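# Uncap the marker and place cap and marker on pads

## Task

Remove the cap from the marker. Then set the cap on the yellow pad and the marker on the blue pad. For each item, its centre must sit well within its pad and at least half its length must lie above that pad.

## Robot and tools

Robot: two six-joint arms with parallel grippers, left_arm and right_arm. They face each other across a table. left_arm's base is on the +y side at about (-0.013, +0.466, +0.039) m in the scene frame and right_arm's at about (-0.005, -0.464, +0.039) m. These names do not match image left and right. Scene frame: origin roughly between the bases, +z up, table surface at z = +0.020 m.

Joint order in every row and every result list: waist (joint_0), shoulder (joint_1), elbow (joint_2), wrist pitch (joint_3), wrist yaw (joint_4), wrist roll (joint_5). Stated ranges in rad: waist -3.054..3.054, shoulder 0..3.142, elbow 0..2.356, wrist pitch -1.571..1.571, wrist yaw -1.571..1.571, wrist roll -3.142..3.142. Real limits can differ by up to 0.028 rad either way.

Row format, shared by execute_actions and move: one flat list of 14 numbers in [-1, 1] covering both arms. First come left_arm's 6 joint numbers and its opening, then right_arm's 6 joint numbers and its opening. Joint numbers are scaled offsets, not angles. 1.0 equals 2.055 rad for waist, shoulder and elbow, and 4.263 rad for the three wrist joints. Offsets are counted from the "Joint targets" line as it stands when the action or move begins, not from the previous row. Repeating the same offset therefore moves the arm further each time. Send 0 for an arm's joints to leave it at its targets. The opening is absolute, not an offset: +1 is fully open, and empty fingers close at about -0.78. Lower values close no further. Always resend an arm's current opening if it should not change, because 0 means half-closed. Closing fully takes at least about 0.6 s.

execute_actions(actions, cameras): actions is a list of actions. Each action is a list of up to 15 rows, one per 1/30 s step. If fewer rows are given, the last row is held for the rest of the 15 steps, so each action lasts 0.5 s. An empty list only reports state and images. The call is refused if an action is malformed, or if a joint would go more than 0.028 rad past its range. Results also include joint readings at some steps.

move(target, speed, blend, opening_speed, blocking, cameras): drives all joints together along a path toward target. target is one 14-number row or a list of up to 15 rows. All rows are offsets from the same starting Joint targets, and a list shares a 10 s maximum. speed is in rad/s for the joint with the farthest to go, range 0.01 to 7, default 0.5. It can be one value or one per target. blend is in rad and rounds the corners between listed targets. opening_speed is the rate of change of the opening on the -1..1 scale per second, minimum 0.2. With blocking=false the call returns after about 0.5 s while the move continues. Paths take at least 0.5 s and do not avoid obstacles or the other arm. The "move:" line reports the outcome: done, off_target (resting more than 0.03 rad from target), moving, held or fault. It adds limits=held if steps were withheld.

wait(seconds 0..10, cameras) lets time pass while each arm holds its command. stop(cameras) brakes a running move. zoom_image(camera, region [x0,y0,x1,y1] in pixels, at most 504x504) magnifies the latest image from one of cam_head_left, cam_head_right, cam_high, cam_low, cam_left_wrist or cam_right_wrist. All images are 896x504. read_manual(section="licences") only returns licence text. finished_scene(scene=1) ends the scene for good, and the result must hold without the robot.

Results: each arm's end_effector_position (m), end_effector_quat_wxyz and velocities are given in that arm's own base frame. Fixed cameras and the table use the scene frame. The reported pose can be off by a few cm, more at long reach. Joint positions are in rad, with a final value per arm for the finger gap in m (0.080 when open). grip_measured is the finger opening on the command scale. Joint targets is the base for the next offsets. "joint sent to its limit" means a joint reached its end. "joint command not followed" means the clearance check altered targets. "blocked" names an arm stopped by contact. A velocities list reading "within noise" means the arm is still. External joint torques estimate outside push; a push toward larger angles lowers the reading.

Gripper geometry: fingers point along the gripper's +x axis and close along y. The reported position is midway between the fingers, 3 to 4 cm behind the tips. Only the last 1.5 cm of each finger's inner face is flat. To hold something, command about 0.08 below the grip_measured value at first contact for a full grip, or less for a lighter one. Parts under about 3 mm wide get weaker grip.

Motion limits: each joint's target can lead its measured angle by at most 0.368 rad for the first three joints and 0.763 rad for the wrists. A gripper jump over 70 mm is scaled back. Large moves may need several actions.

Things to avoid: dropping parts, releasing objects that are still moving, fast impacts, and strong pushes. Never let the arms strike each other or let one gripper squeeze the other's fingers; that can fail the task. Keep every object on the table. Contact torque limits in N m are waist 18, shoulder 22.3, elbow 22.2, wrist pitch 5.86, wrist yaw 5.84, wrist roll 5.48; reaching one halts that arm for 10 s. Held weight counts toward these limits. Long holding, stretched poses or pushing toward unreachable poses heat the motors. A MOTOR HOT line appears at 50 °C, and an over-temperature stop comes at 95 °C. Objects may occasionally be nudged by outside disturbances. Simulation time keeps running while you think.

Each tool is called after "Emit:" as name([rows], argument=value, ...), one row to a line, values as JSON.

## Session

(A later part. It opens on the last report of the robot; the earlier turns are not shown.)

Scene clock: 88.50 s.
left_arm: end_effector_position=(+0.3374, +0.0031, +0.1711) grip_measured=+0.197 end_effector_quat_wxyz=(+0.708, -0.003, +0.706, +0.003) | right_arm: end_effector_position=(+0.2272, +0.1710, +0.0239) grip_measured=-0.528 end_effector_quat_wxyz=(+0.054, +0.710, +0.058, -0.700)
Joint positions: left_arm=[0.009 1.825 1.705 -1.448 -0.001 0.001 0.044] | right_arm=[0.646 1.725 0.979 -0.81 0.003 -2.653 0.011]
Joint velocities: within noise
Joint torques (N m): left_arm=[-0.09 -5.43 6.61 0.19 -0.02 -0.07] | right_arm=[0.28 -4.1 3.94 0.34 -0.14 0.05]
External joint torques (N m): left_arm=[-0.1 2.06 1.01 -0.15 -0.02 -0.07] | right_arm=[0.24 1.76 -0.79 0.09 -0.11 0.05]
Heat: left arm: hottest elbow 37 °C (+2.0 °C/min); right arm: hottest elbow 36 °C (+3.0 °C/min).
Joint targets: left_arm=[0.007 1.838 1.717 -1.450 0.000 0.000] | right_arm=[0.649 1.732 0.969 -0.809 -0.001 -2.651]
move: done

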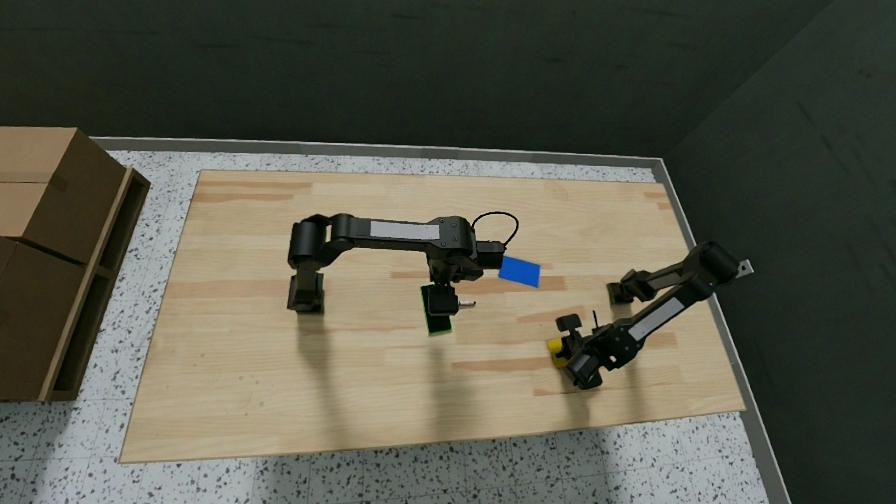

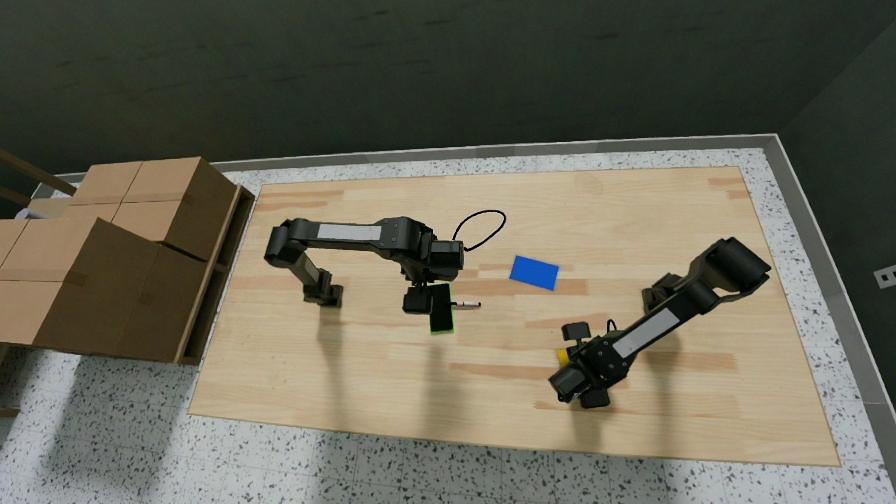

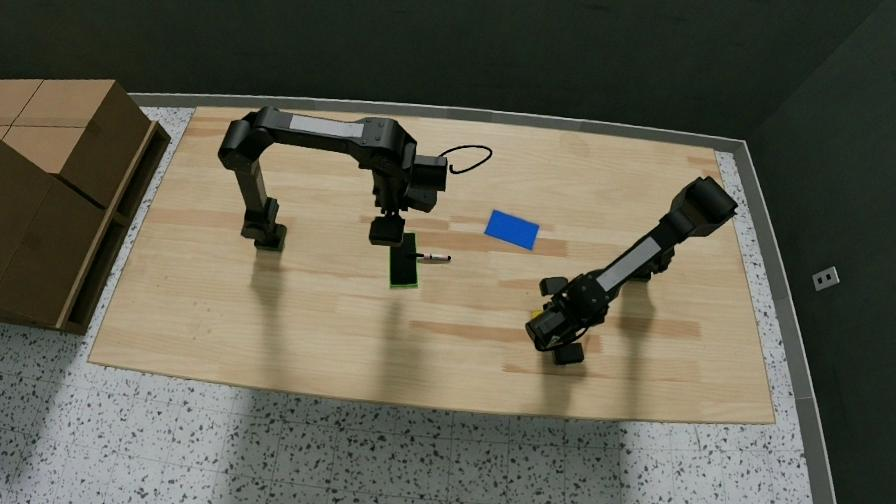

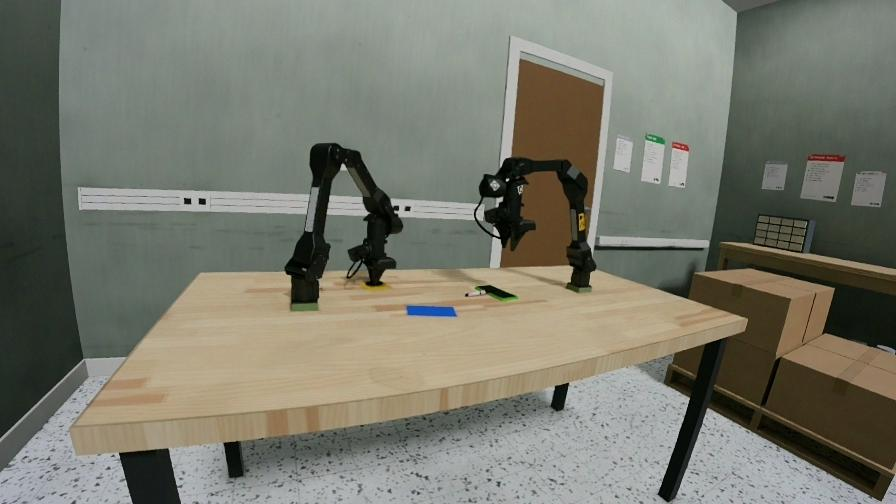

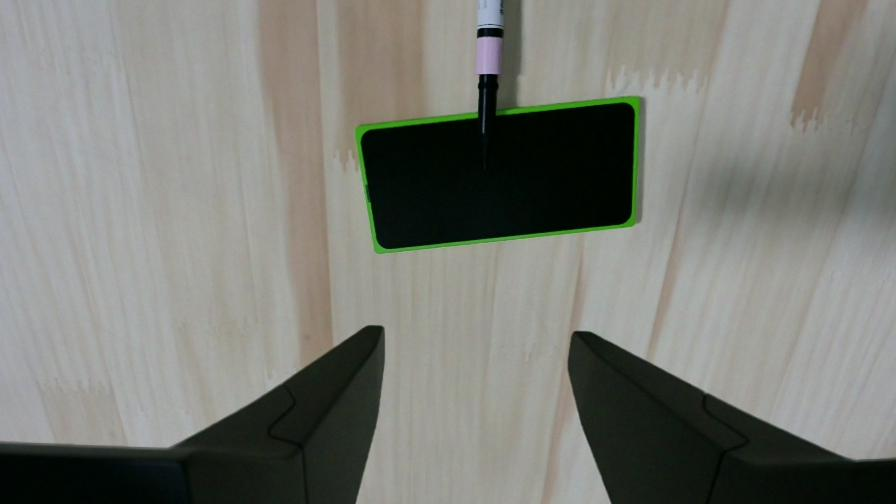

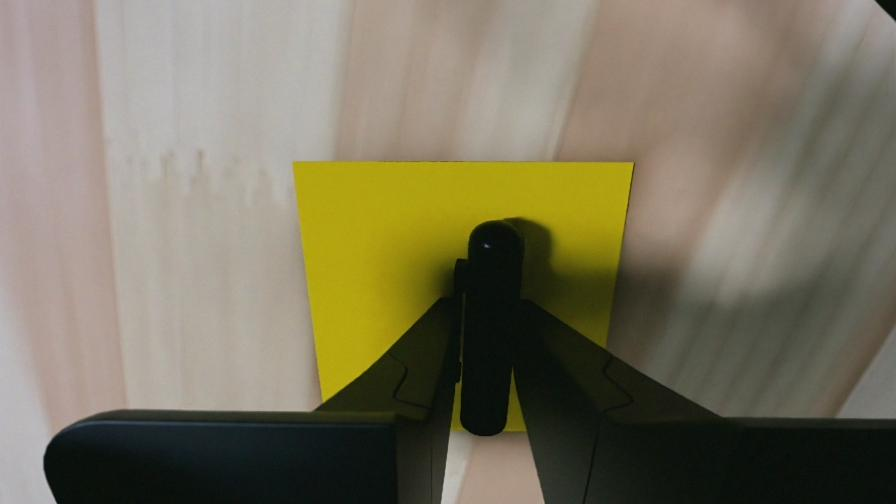

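Emit:
move([
  [0,0,0,0,0,0,0.2,0,0,0,0,0,0,-0.1],
  [-0.0156,-0.0955,-0.4389,0.3498,0,0,0.2,0,-0.0535,0.1056,-0.0765,0,0,-0.1],
], speed=0.6, opening_speed=0.6)

Scene clock: 104.70 s.
left_arm: end_effector_position=(+0.4047, -0.0089, +0.0695) grip_measured=+0.197 end_effector_quat_wxyz=(+0.922, +0.005, +0.388, -0.010) | right_arm: end_effector_position=(+0.2215, +0.1667, +0.0927) grip_measured=-0.104 end_effector_quat_wxyz=(+0.061, +0.698, +0.050, -0.712)
Joint positions: left_arm=[-0.022 1.658 0.825 0.037 -0.001 0.001 0.044] | right_arm=[0.646 1.635 1.171 -1.132 0.003 -2.652 0.03]
Joint velocities: within noise
Joint torques (N m): left_arm=[-0.23 -7.41 4.49 1.76 -0.02 -0.06] | right_arm=[0.28 -6.03 6.85 0.04 -0.14 0.04]
External joint torques (N m): left_arm=[-0.23 -0.84 -1.4 0.35 -0.02 -0.06] | right_arm=[0.28 -0.39 1.69 -0.14 -0.13 0.04]
Heat: left arm: hottest elbow 37 °C (+1.0 °C/min); right arm: hottest elbow 36 °C (+2.0 °C/min).
Joint targets: left_arm=[-0.025 1.642 0.816 0.041 0.000 0.000] | right_arm=[0.649 1.622 1.187 -1.135 -0.001 -2.650]
move: done

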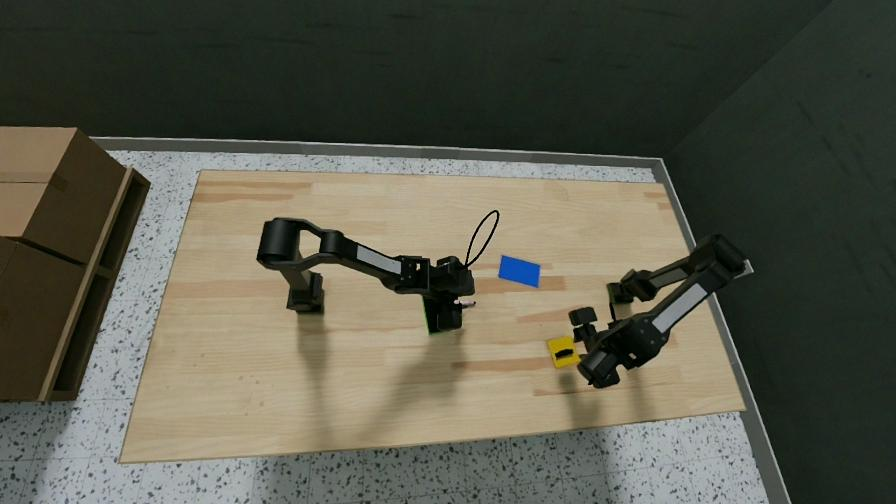

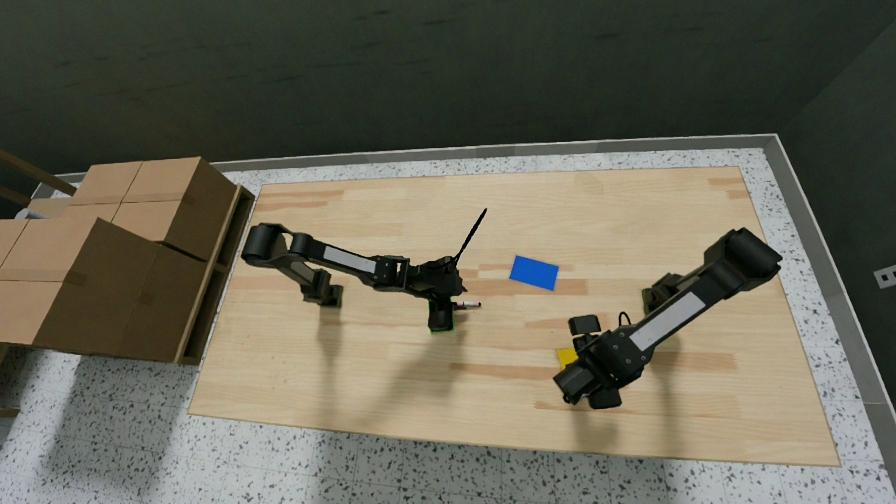

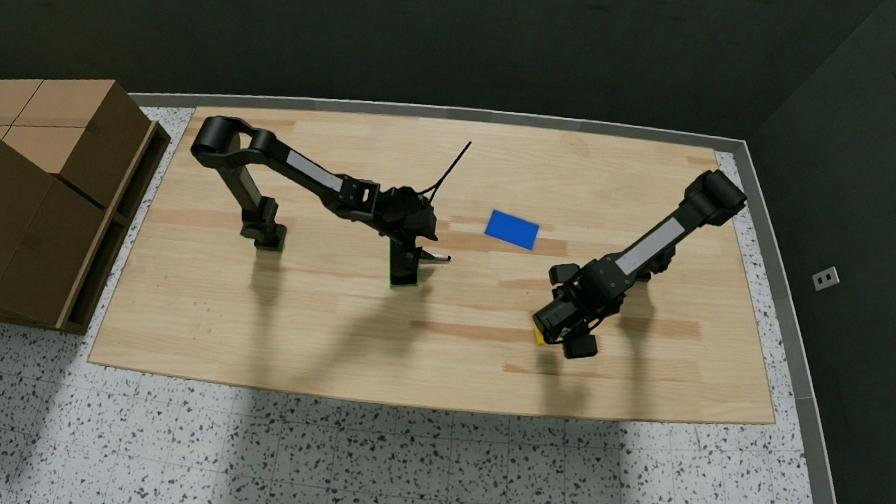

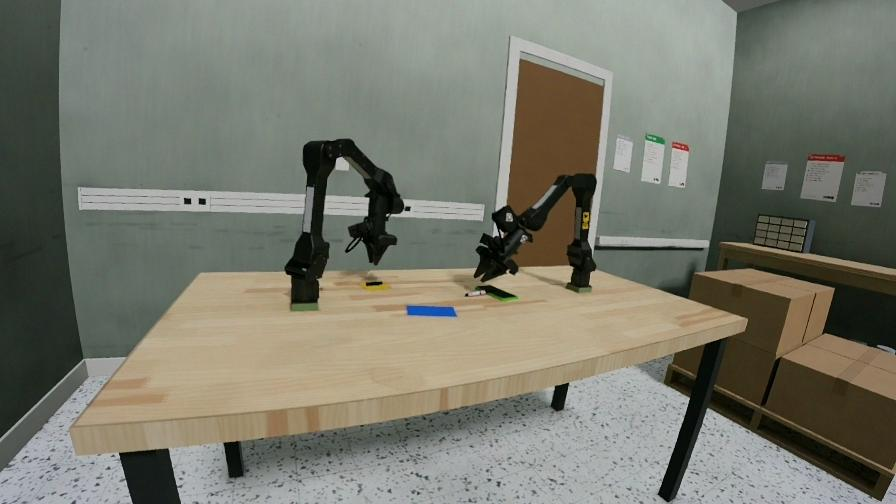

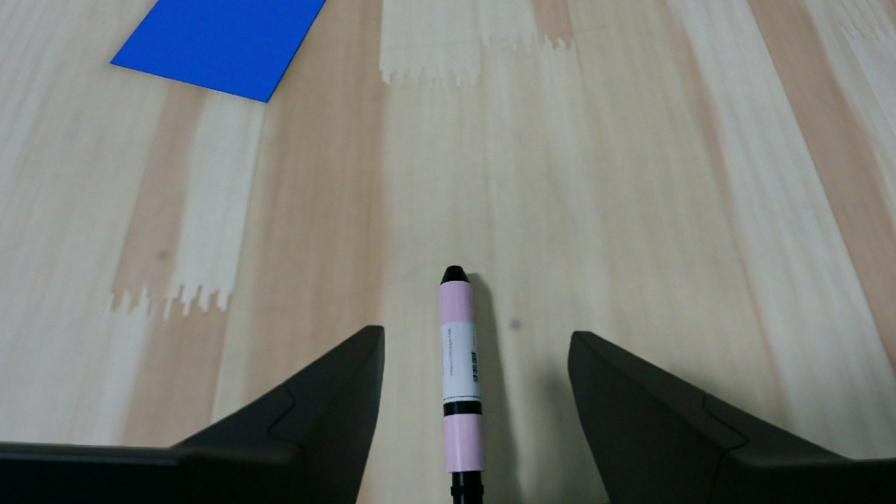

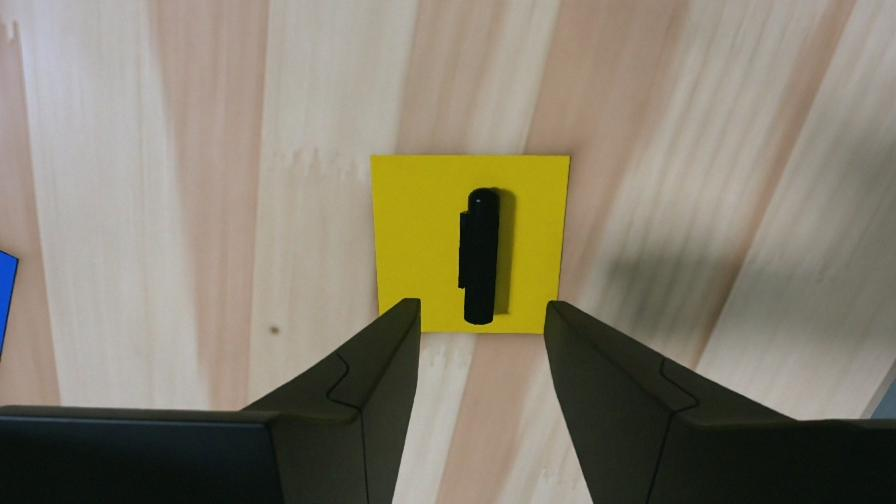

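Emit:
move([
  [0.0015,0.0872,-0.0487,0.0655,0,0,0.2,0,0,0,0,0,0,-0.1],
  [0.0015,0.0872,-0.0487,0.0655,0,0,-0.74,0,0,0,0,0,0,-0.1],
], speed=0.3, opening_speed=0.8, cameras=["cam_left_wrist","cam_low"])

Emit:
zoom_image(camera="cam_low", region=[430, 240, 550, 320])

Scene clock: 110.53 s.
left_arm: end_effector_position=(+0.4063, -0.0090, +0.0195) grip_measured=-0.566 end_effector_quat_wxyz=(+0.927, +0.005, +0.375, -0.010) | right_arm: end_effector_position=(+0.2215, +0.1666, +0.0927) grip_measured=-0.104 end_effector_quat_wxyz=(+0.061, +0.698, +0.050, -0.712)
Joint positions: left_arm=[-0.022 1.809 0.723 0.317 -0.001 0.001 0.01] | right_arm=[0.646 1.635 1.171 -1.133 0.003 -2.652 0.03]
Joint velocities: within noise
Joint torques (N m): left_arm=[0.05 -4.82 3.62 1.75 -0.03 -0.06] | right_arm=[0.28 -6.01 6.85 0.06 -0.15 0.04]
External joint torques (N m): left_arm=[0.05 2.02 -1.48 0.3 -0.03 -0.06] | right_arm=[0.27 -0.38 1.7 -0.12 -0.13 0.04]
Heat: left arm: hottest elbow 37 °C (+1.0 °C/min); right arm: hottest elbow 37 °C (+3.0 °C/min).
Joint targets: left_arm=[-0.022 1.821 0.715 0.320 0.000 0.000] | right_arm=[0.649 1.622 1.187 -1.135 -0.001 -2.650]
move: done
Images, in order (width x height): cam_low 896x504, cam_left_wrist 896x504.

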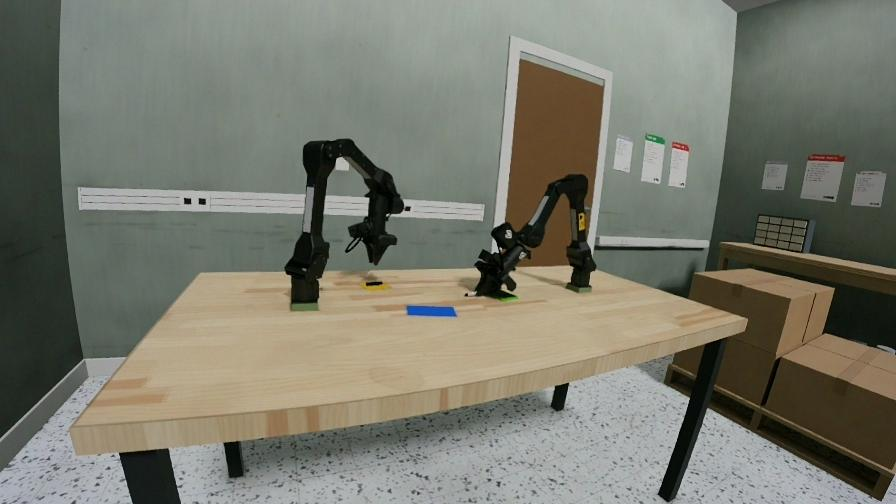

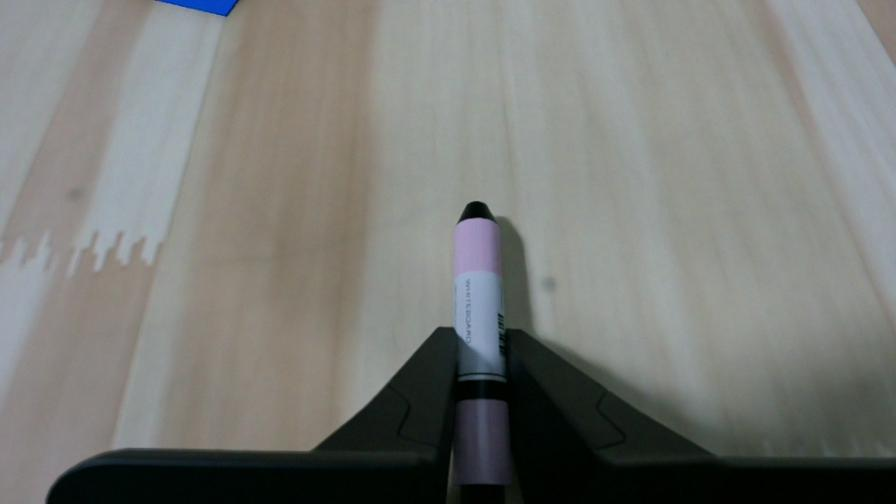

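Scaled by 4.200.

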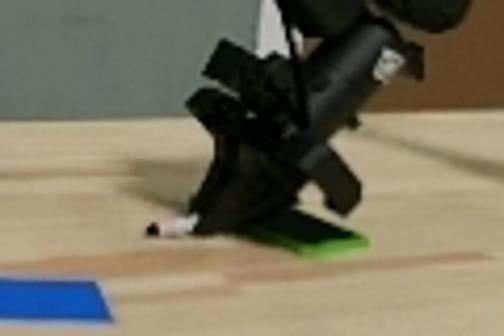

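Emit:
move([
  [0,-0.0872,0.0487,-0.0655,0,0,-0.74,0,0,0,0,0,0,-0.1],
  [0.0891,0.2586,0.5164,-0.1006,0,0,-0.74,0,0,0,0,0,0,-0.1],
], speed=0.5)

Emit:
zoom_image(camera="cam_low", region=[370, 210, 520, 330])

Scene clock: 119.07 s.
left_arm: end_effector_position=(+0.6026, +0.0985, +0.0741) grip_measured=-0.566 end_effector_quat_wxyz=(+0.939, -0.026, +0.333, +0.076) | right_arm: end_effector_position=(+0.2215, +0.1666, +0.0927) grip_measured=-0.104 end_effector_quat_wxyz=(+0.061, +0.698, +0.050, -0.712)
Joint positions: left_arm=[0.162 2.335 1.762 -0.108 -0.001 0.001 0.01] | right_arm=[0.646 1.635 1.171 -1.133 0.003 -2.652 0.03]
Joint velocities: within noise
Joint torques (N m): left_arm=[-0.05 -8.9 7.73 1.51 -0.01 -0.06] | right_arm=[0.28 -6 6.83 0.06 -0.15 0.04]
External joint torques (N m): left_arm=[-0.05 2.87 1.17 0 -0.01 -0.07] | right_arm=[0.3 -0.3 1.62 -0.13 -0.13 0.04]
Heat: left arm: hottest elbow 36 °C (-1.0 °C/min); right arm: hottest elbow 39 °C (+4.1 °C/min).
Joint targets: left_arm=[0.161 2.353 1.777 -0.109 0.000 0.000] | right_arm=[0.649 1.622 1.187 -1.135 -0.001 -2.650]
move: done

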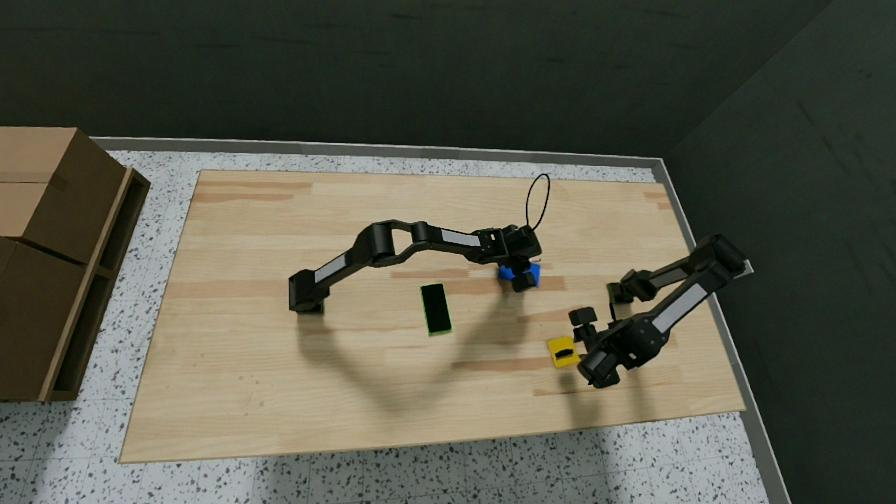

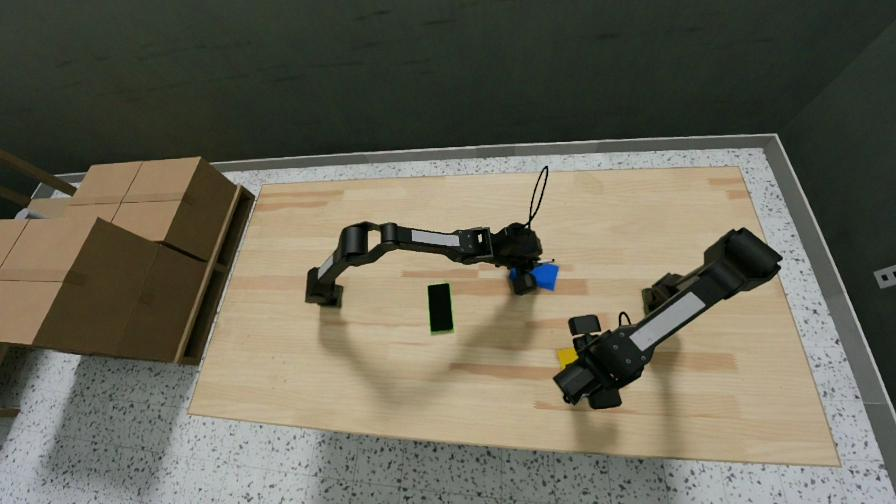

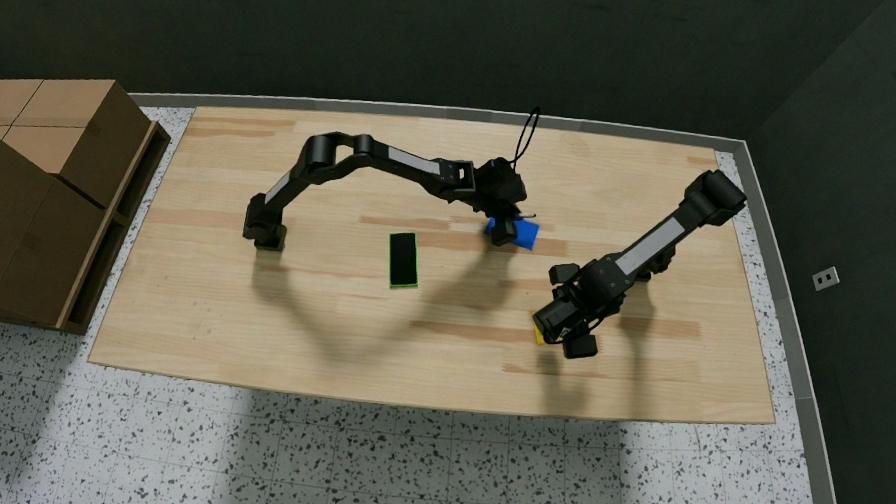

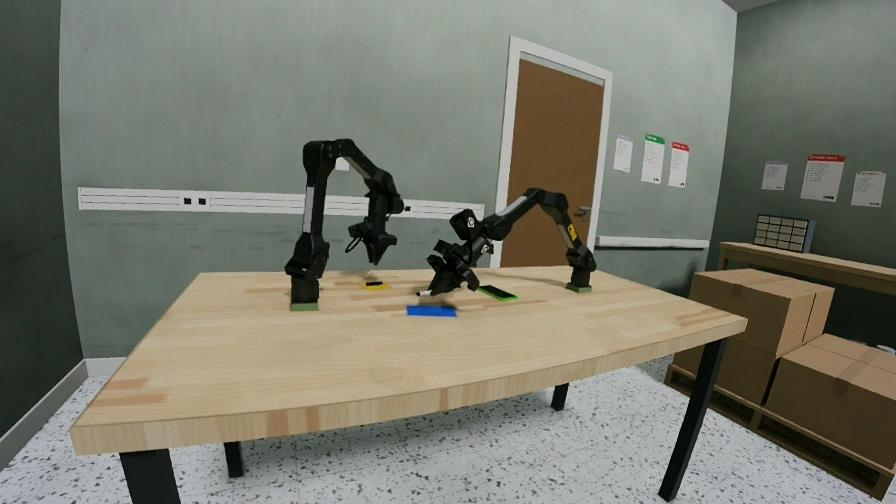

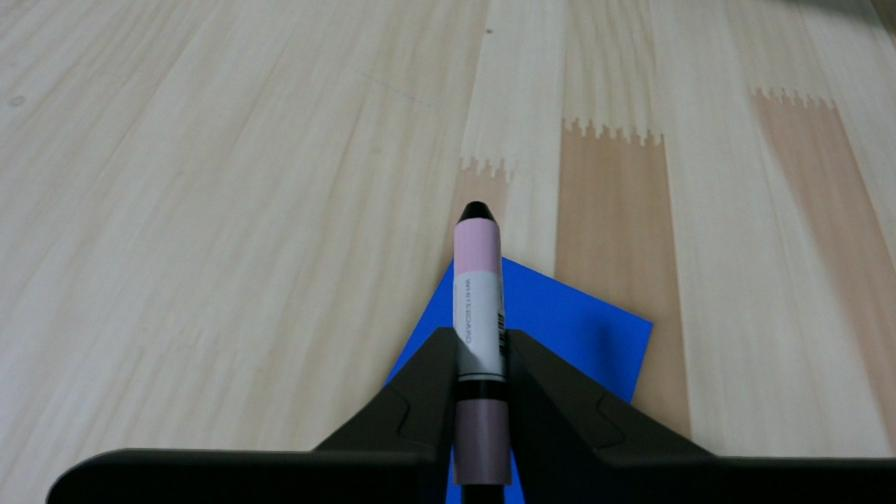

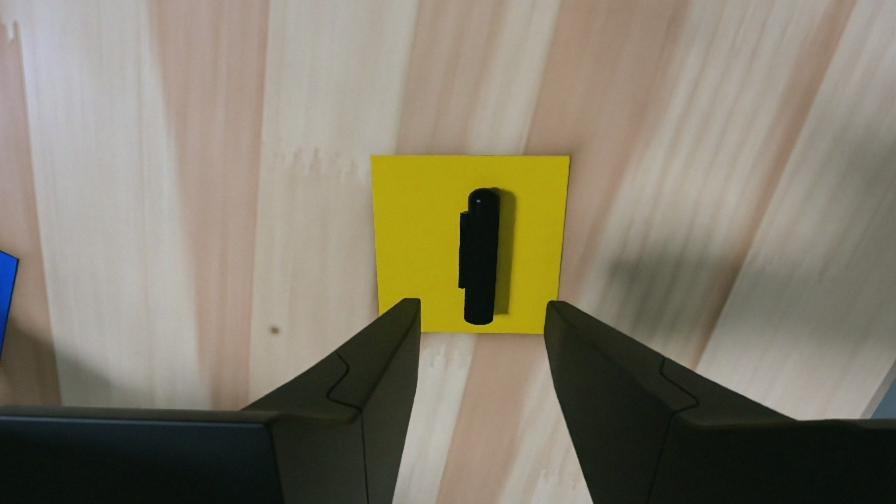

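Scaled by 3.360.

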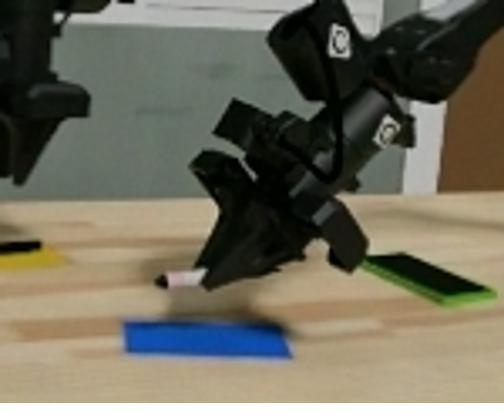

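Emit:
move(target=[0,0.0482,-0.0358,0.0405,0,0,-0.74,0,0,0,0,0,0,-0.1], speed=0.15, cameras=["cam_left_wrist","cam_low"])

Emit:
zoom_image(camera="cam_low", region=[390, 260, 480, 330])

Scene clock: 125.37 s.
left_arm: end_effector_position=(+0.6090, +0.0996, +0.0269) grip_measured=-0.566 end_effector_quat_wxyz=(+0.944, -0.025, +0.321, +0.077) | right_arm: end_effector_position=(+0.2215, +0.1666, +0.0927) grip_measured=-0.104 end_effector_quat_wxyz=(+0.061, +0.698, +0.050, -0.712)
Joint positions: left_arm=[0.162 2.431 1.714 0.061 -0.001 0.001 0.01] | right_arm=[0.646 1.635 1.171 -1.133 0.003 -2.652 0.03]
Joint velocities: within noise
Joint torques (N m): left_arm=[-0.01 -8.79 4.55 1.84 -0.02 -0.05] | right_arm=[0.28 -6 6.84 0.06 -0.14 0.04]
External joint torques (N m): left_arm=[-0.01 3.08 -1.64 0.35 -0.02 -0.06] | right_arm=[0.31 -0.31 1.63 -0.13 -0.13 0.04]
Heat: left arm: hottest elbow 37 °C (+1.0 °C/min); right arm: hottest elbow 39 °C (+3.0 °C/min).
Joint targets: left_arm=[0.161 2.452 1.703 0.064 0.000 0.000] | right_arm=[0.649 1.622 1.187 -1.135 -0.001 -2.650]
move: done
Images, in order (width x height): cam_low 896x504, cam_left_wrist 896x504.

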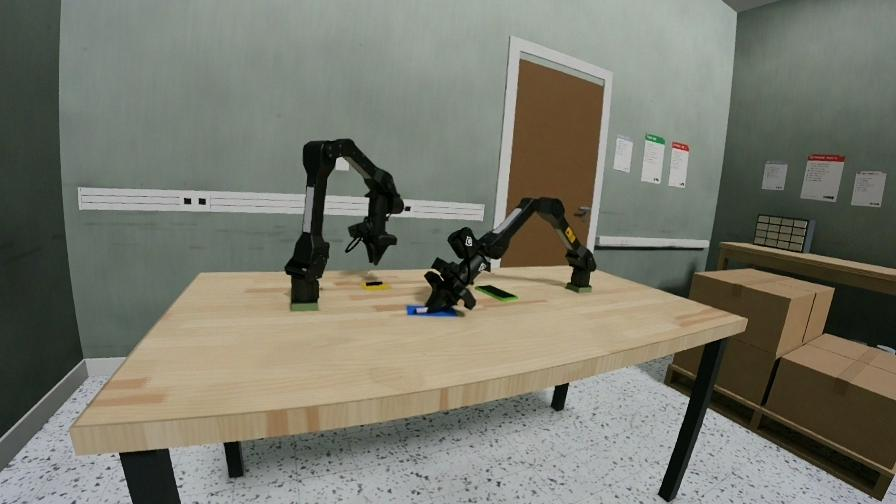

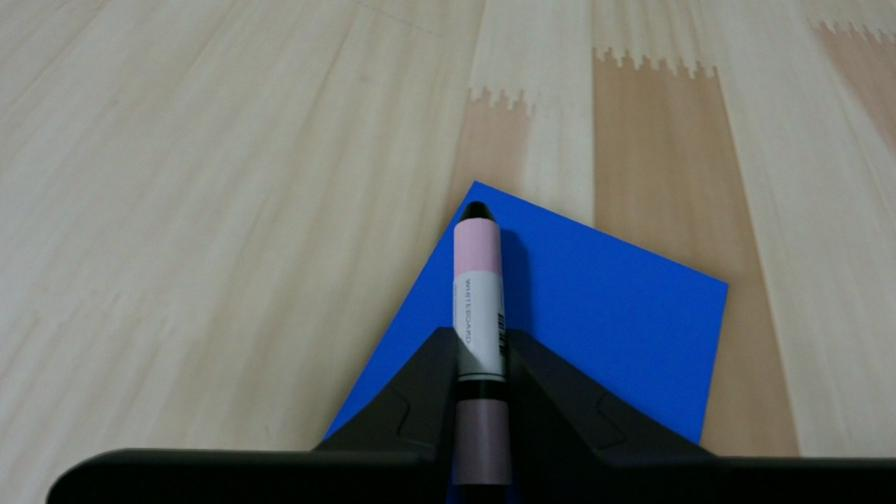

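Scaled by 5.600.

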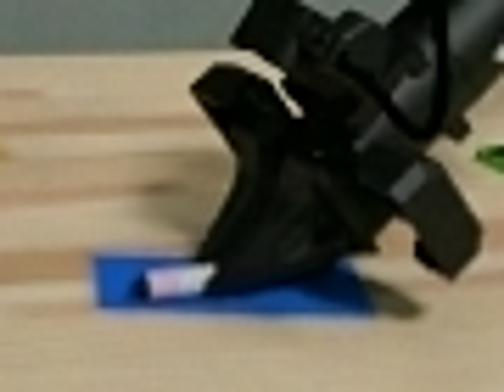

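Emit:
move(target=[-0.0056,0.0098,-0.0031,0.0062,0,0,-0.74,0,0,0,0,0,0,-0.1], speed=0.05, cameras=["cam_left_wrist","cam_low"])

Emit:
zoom_image(camera="cam_low", region=[390, 260, 480, 330])

Scene clock: 128.57 s.
left_arm: end_effector_position=(+0.6117, +0.0976, +0.0248) grip_measured=-0.566 end_effector_quat_wxyz=(+0.946, -0.024, +0.314, +0.075) | right_arm: end_effector_position=(+0.2215, +0.1666, +0.0927) grip_measured=-0.104 end_effector_quat_wxyz=(+0.061, +0.698, +0.050, -0.712)
Joint positions: left_arm=[0.158 2.441 1.711 0.09 -0.001 0.001 0.01] | right_arm=[0.646 1.635 1.171 -1.133 0.003 -2.652 0.03]
Joint velocities: within noise
Joint torques (N m): left_arm=[-0.73 -7.81 4.14 1.68 -0.01 -0.06] | right_arm=[0.27 -6.01 6.84 0.06 -0.14 0.03]
External joint torques (N m): left_arm=[-0.62 4.09 -2.05 0.16 -0.02 -0.06] | right_arm=[0.3 -0.39 1.65 -0.14 -0.13 0.03]
Heat: left arm: hottest elbow 36 °C (+0.0 °C/min); right arm: hottest elbow 40 °C (+4.0 °C/min).
Joint targets: left_arm=[0.150 2.472 1.697 0.091 0.000 0.000] | right_arm=[0.649 1.622 1.187 -1.135 -0.001 -2.650]
move: off_target (left_arm); left_arm: the shoulder is farthest, 0.031 rad from its target
Images, in order (width x height): cam_low 896x504, cam_left_wrist 896x504.

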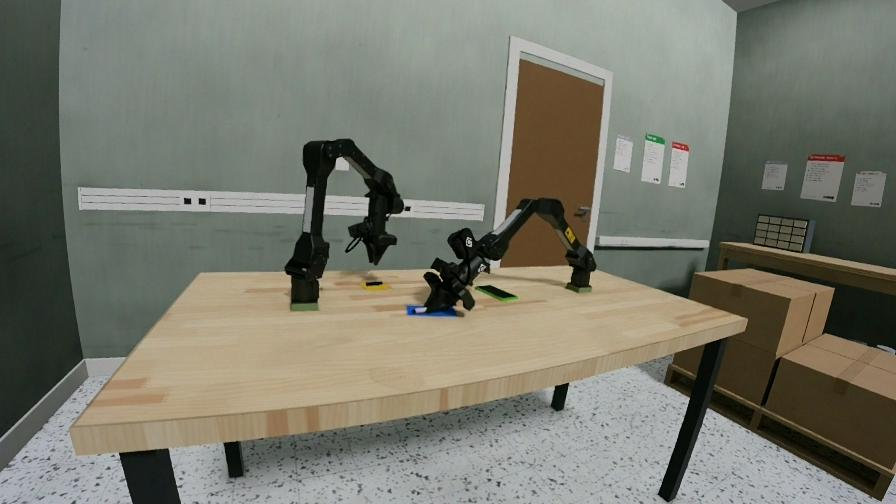

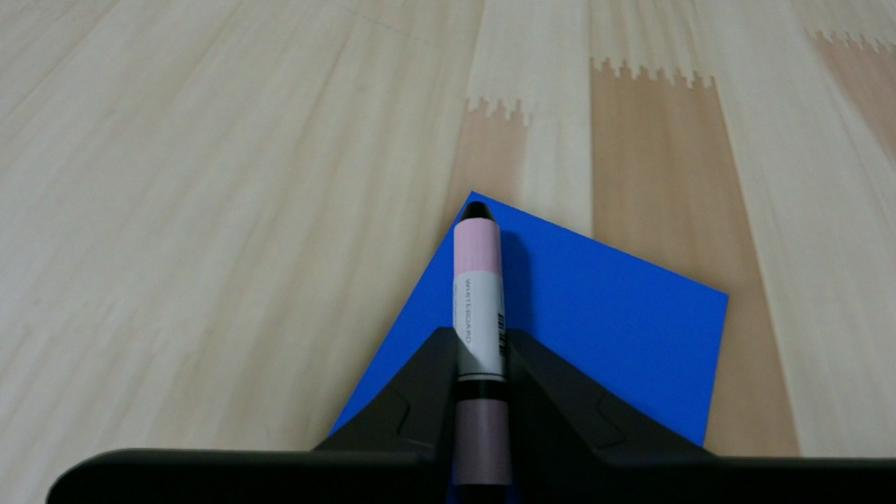

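Scaled by 5.600.

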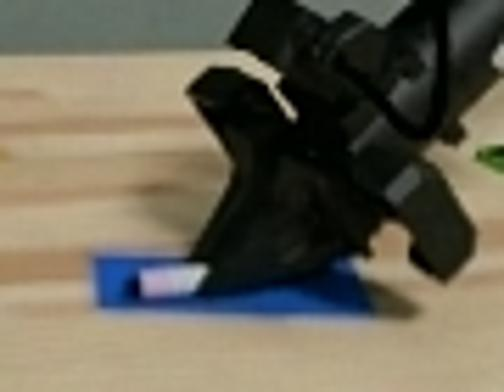

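Emit:
move([
  [0,0,0,0,0,0,-0.25,0,0,0,0,0,0,-0.1],
  [0,-0.058,0.039,-0.047,0,0,-0.25,0,0,0,0,0,0,-0.1],
  [0,-0.2,0.0,-0.047,0,0,-0.25,0,0,0,0,0,0,-0.1],
], speed=0.4, opening_speed=0.4)

Emit:
zoom_image(camera="cam_high", region=[440, 170, 600, 360])

Scene clock: 133.50 s.
left_arm: end_effector_position=(+0.5846, +0.0893, +0.2017) grip_measured=-0.253 end_effector_quat_wxyz=(+0.969, -0.017, +0.237, +0.074) | right_arm: end_effector_position=(+0.2215, +0.1666, +0.0927) grip_measured=-0.104 end_effector_quat_wxyz=(+0.061, +0.698, +0.050, -0.712)
Joint positions: left_arm=[0.151 2.075 1.706 -0.11 -0.001 0.001 0.024] | right_arm=[0.646 1.635 1.171 -1.133 0.003 -2.652 0.03]
Joint velocities: within noise
Joint torques (N m): left_arm=[-0.14 -11.35 5.37 1.75 -0.01 -0.06] | right_arm=[0.29 -6.01 6.84 0.06 -0.15 0.03]
External joint torques (N m): left_arm=[-0.08 -0.67 -1.63 0.09 -0.01 -0.06] | right_arm=[0.26 -0.38 1.66 -0.13 -0.12 0.03]
Heat: left arm: hottest shoulder 36 °C (+6.1 °C/min); right arm: hottest elbow 40 °C (+4.0 °C/min).
Joint targets: left_arm=[0.150 2.061 1.697 -0.110 0.000 0.000] | right_arm=[0.649 1.622 1.187 -1.135 -0.001 -2.650]
move: done

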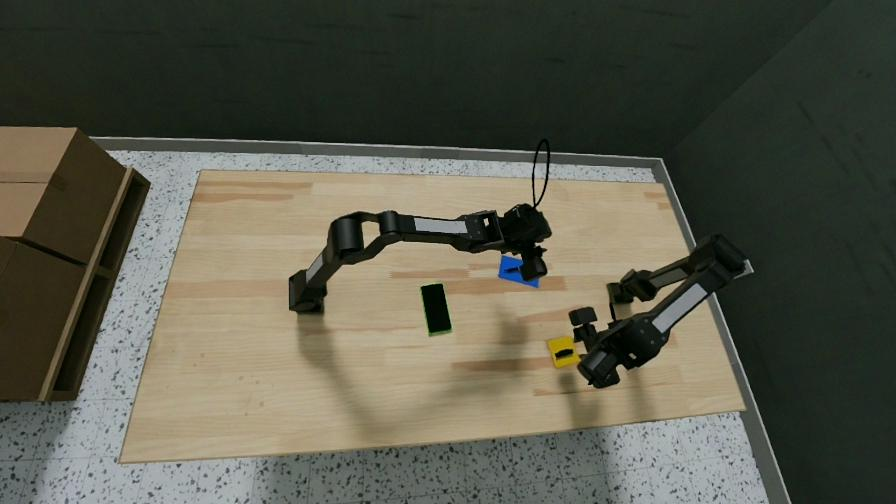

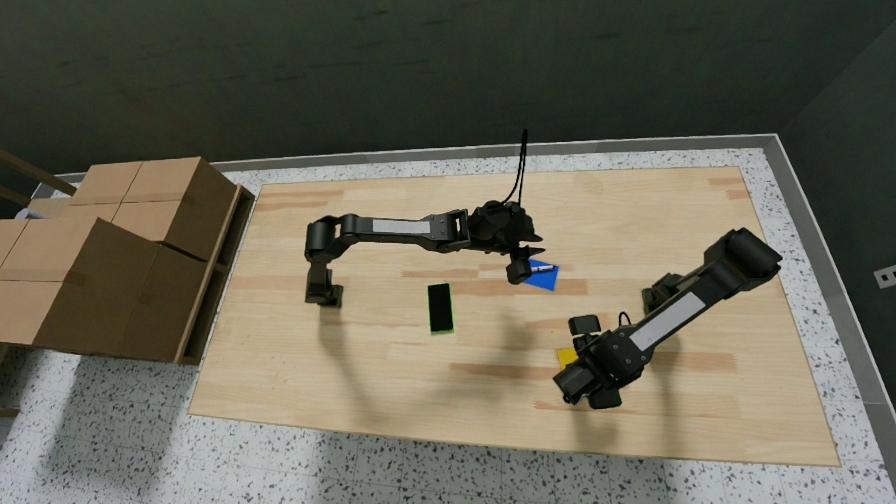

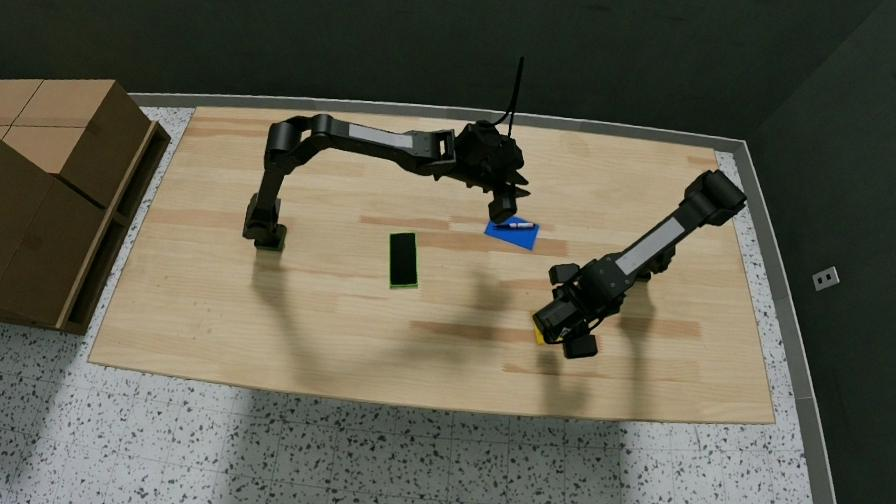

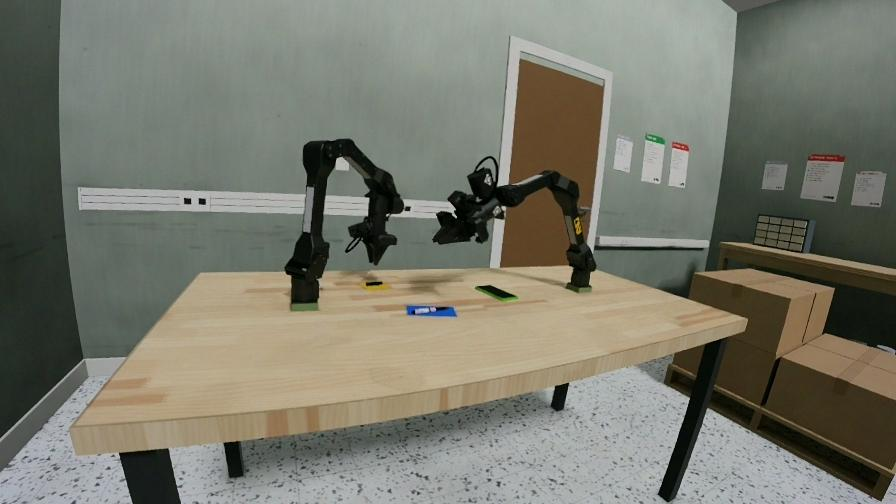

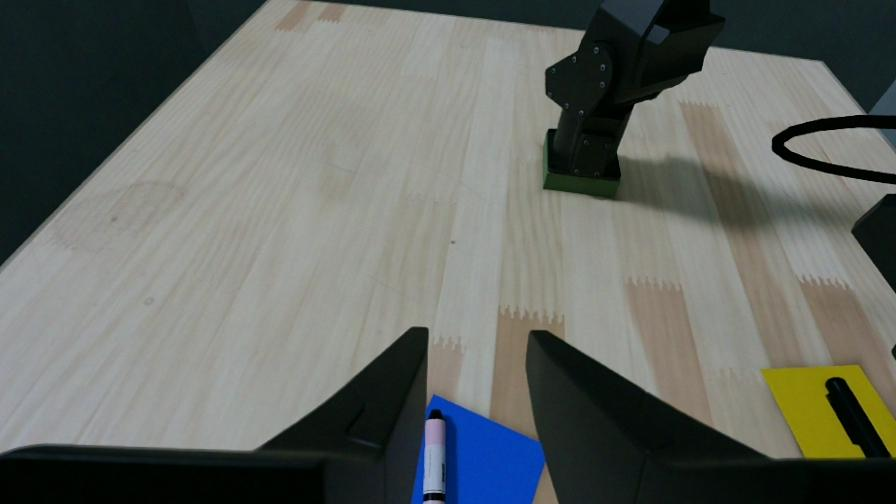

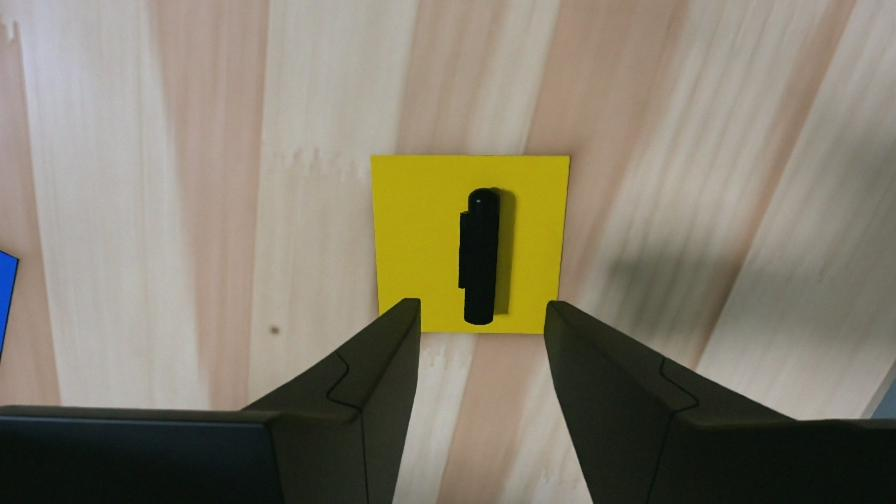

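Scaled by 2.653.

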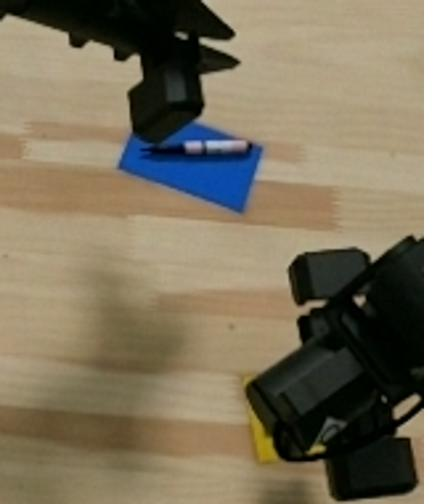

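Emit:
finished_scene()

The scene is finished: the task was done.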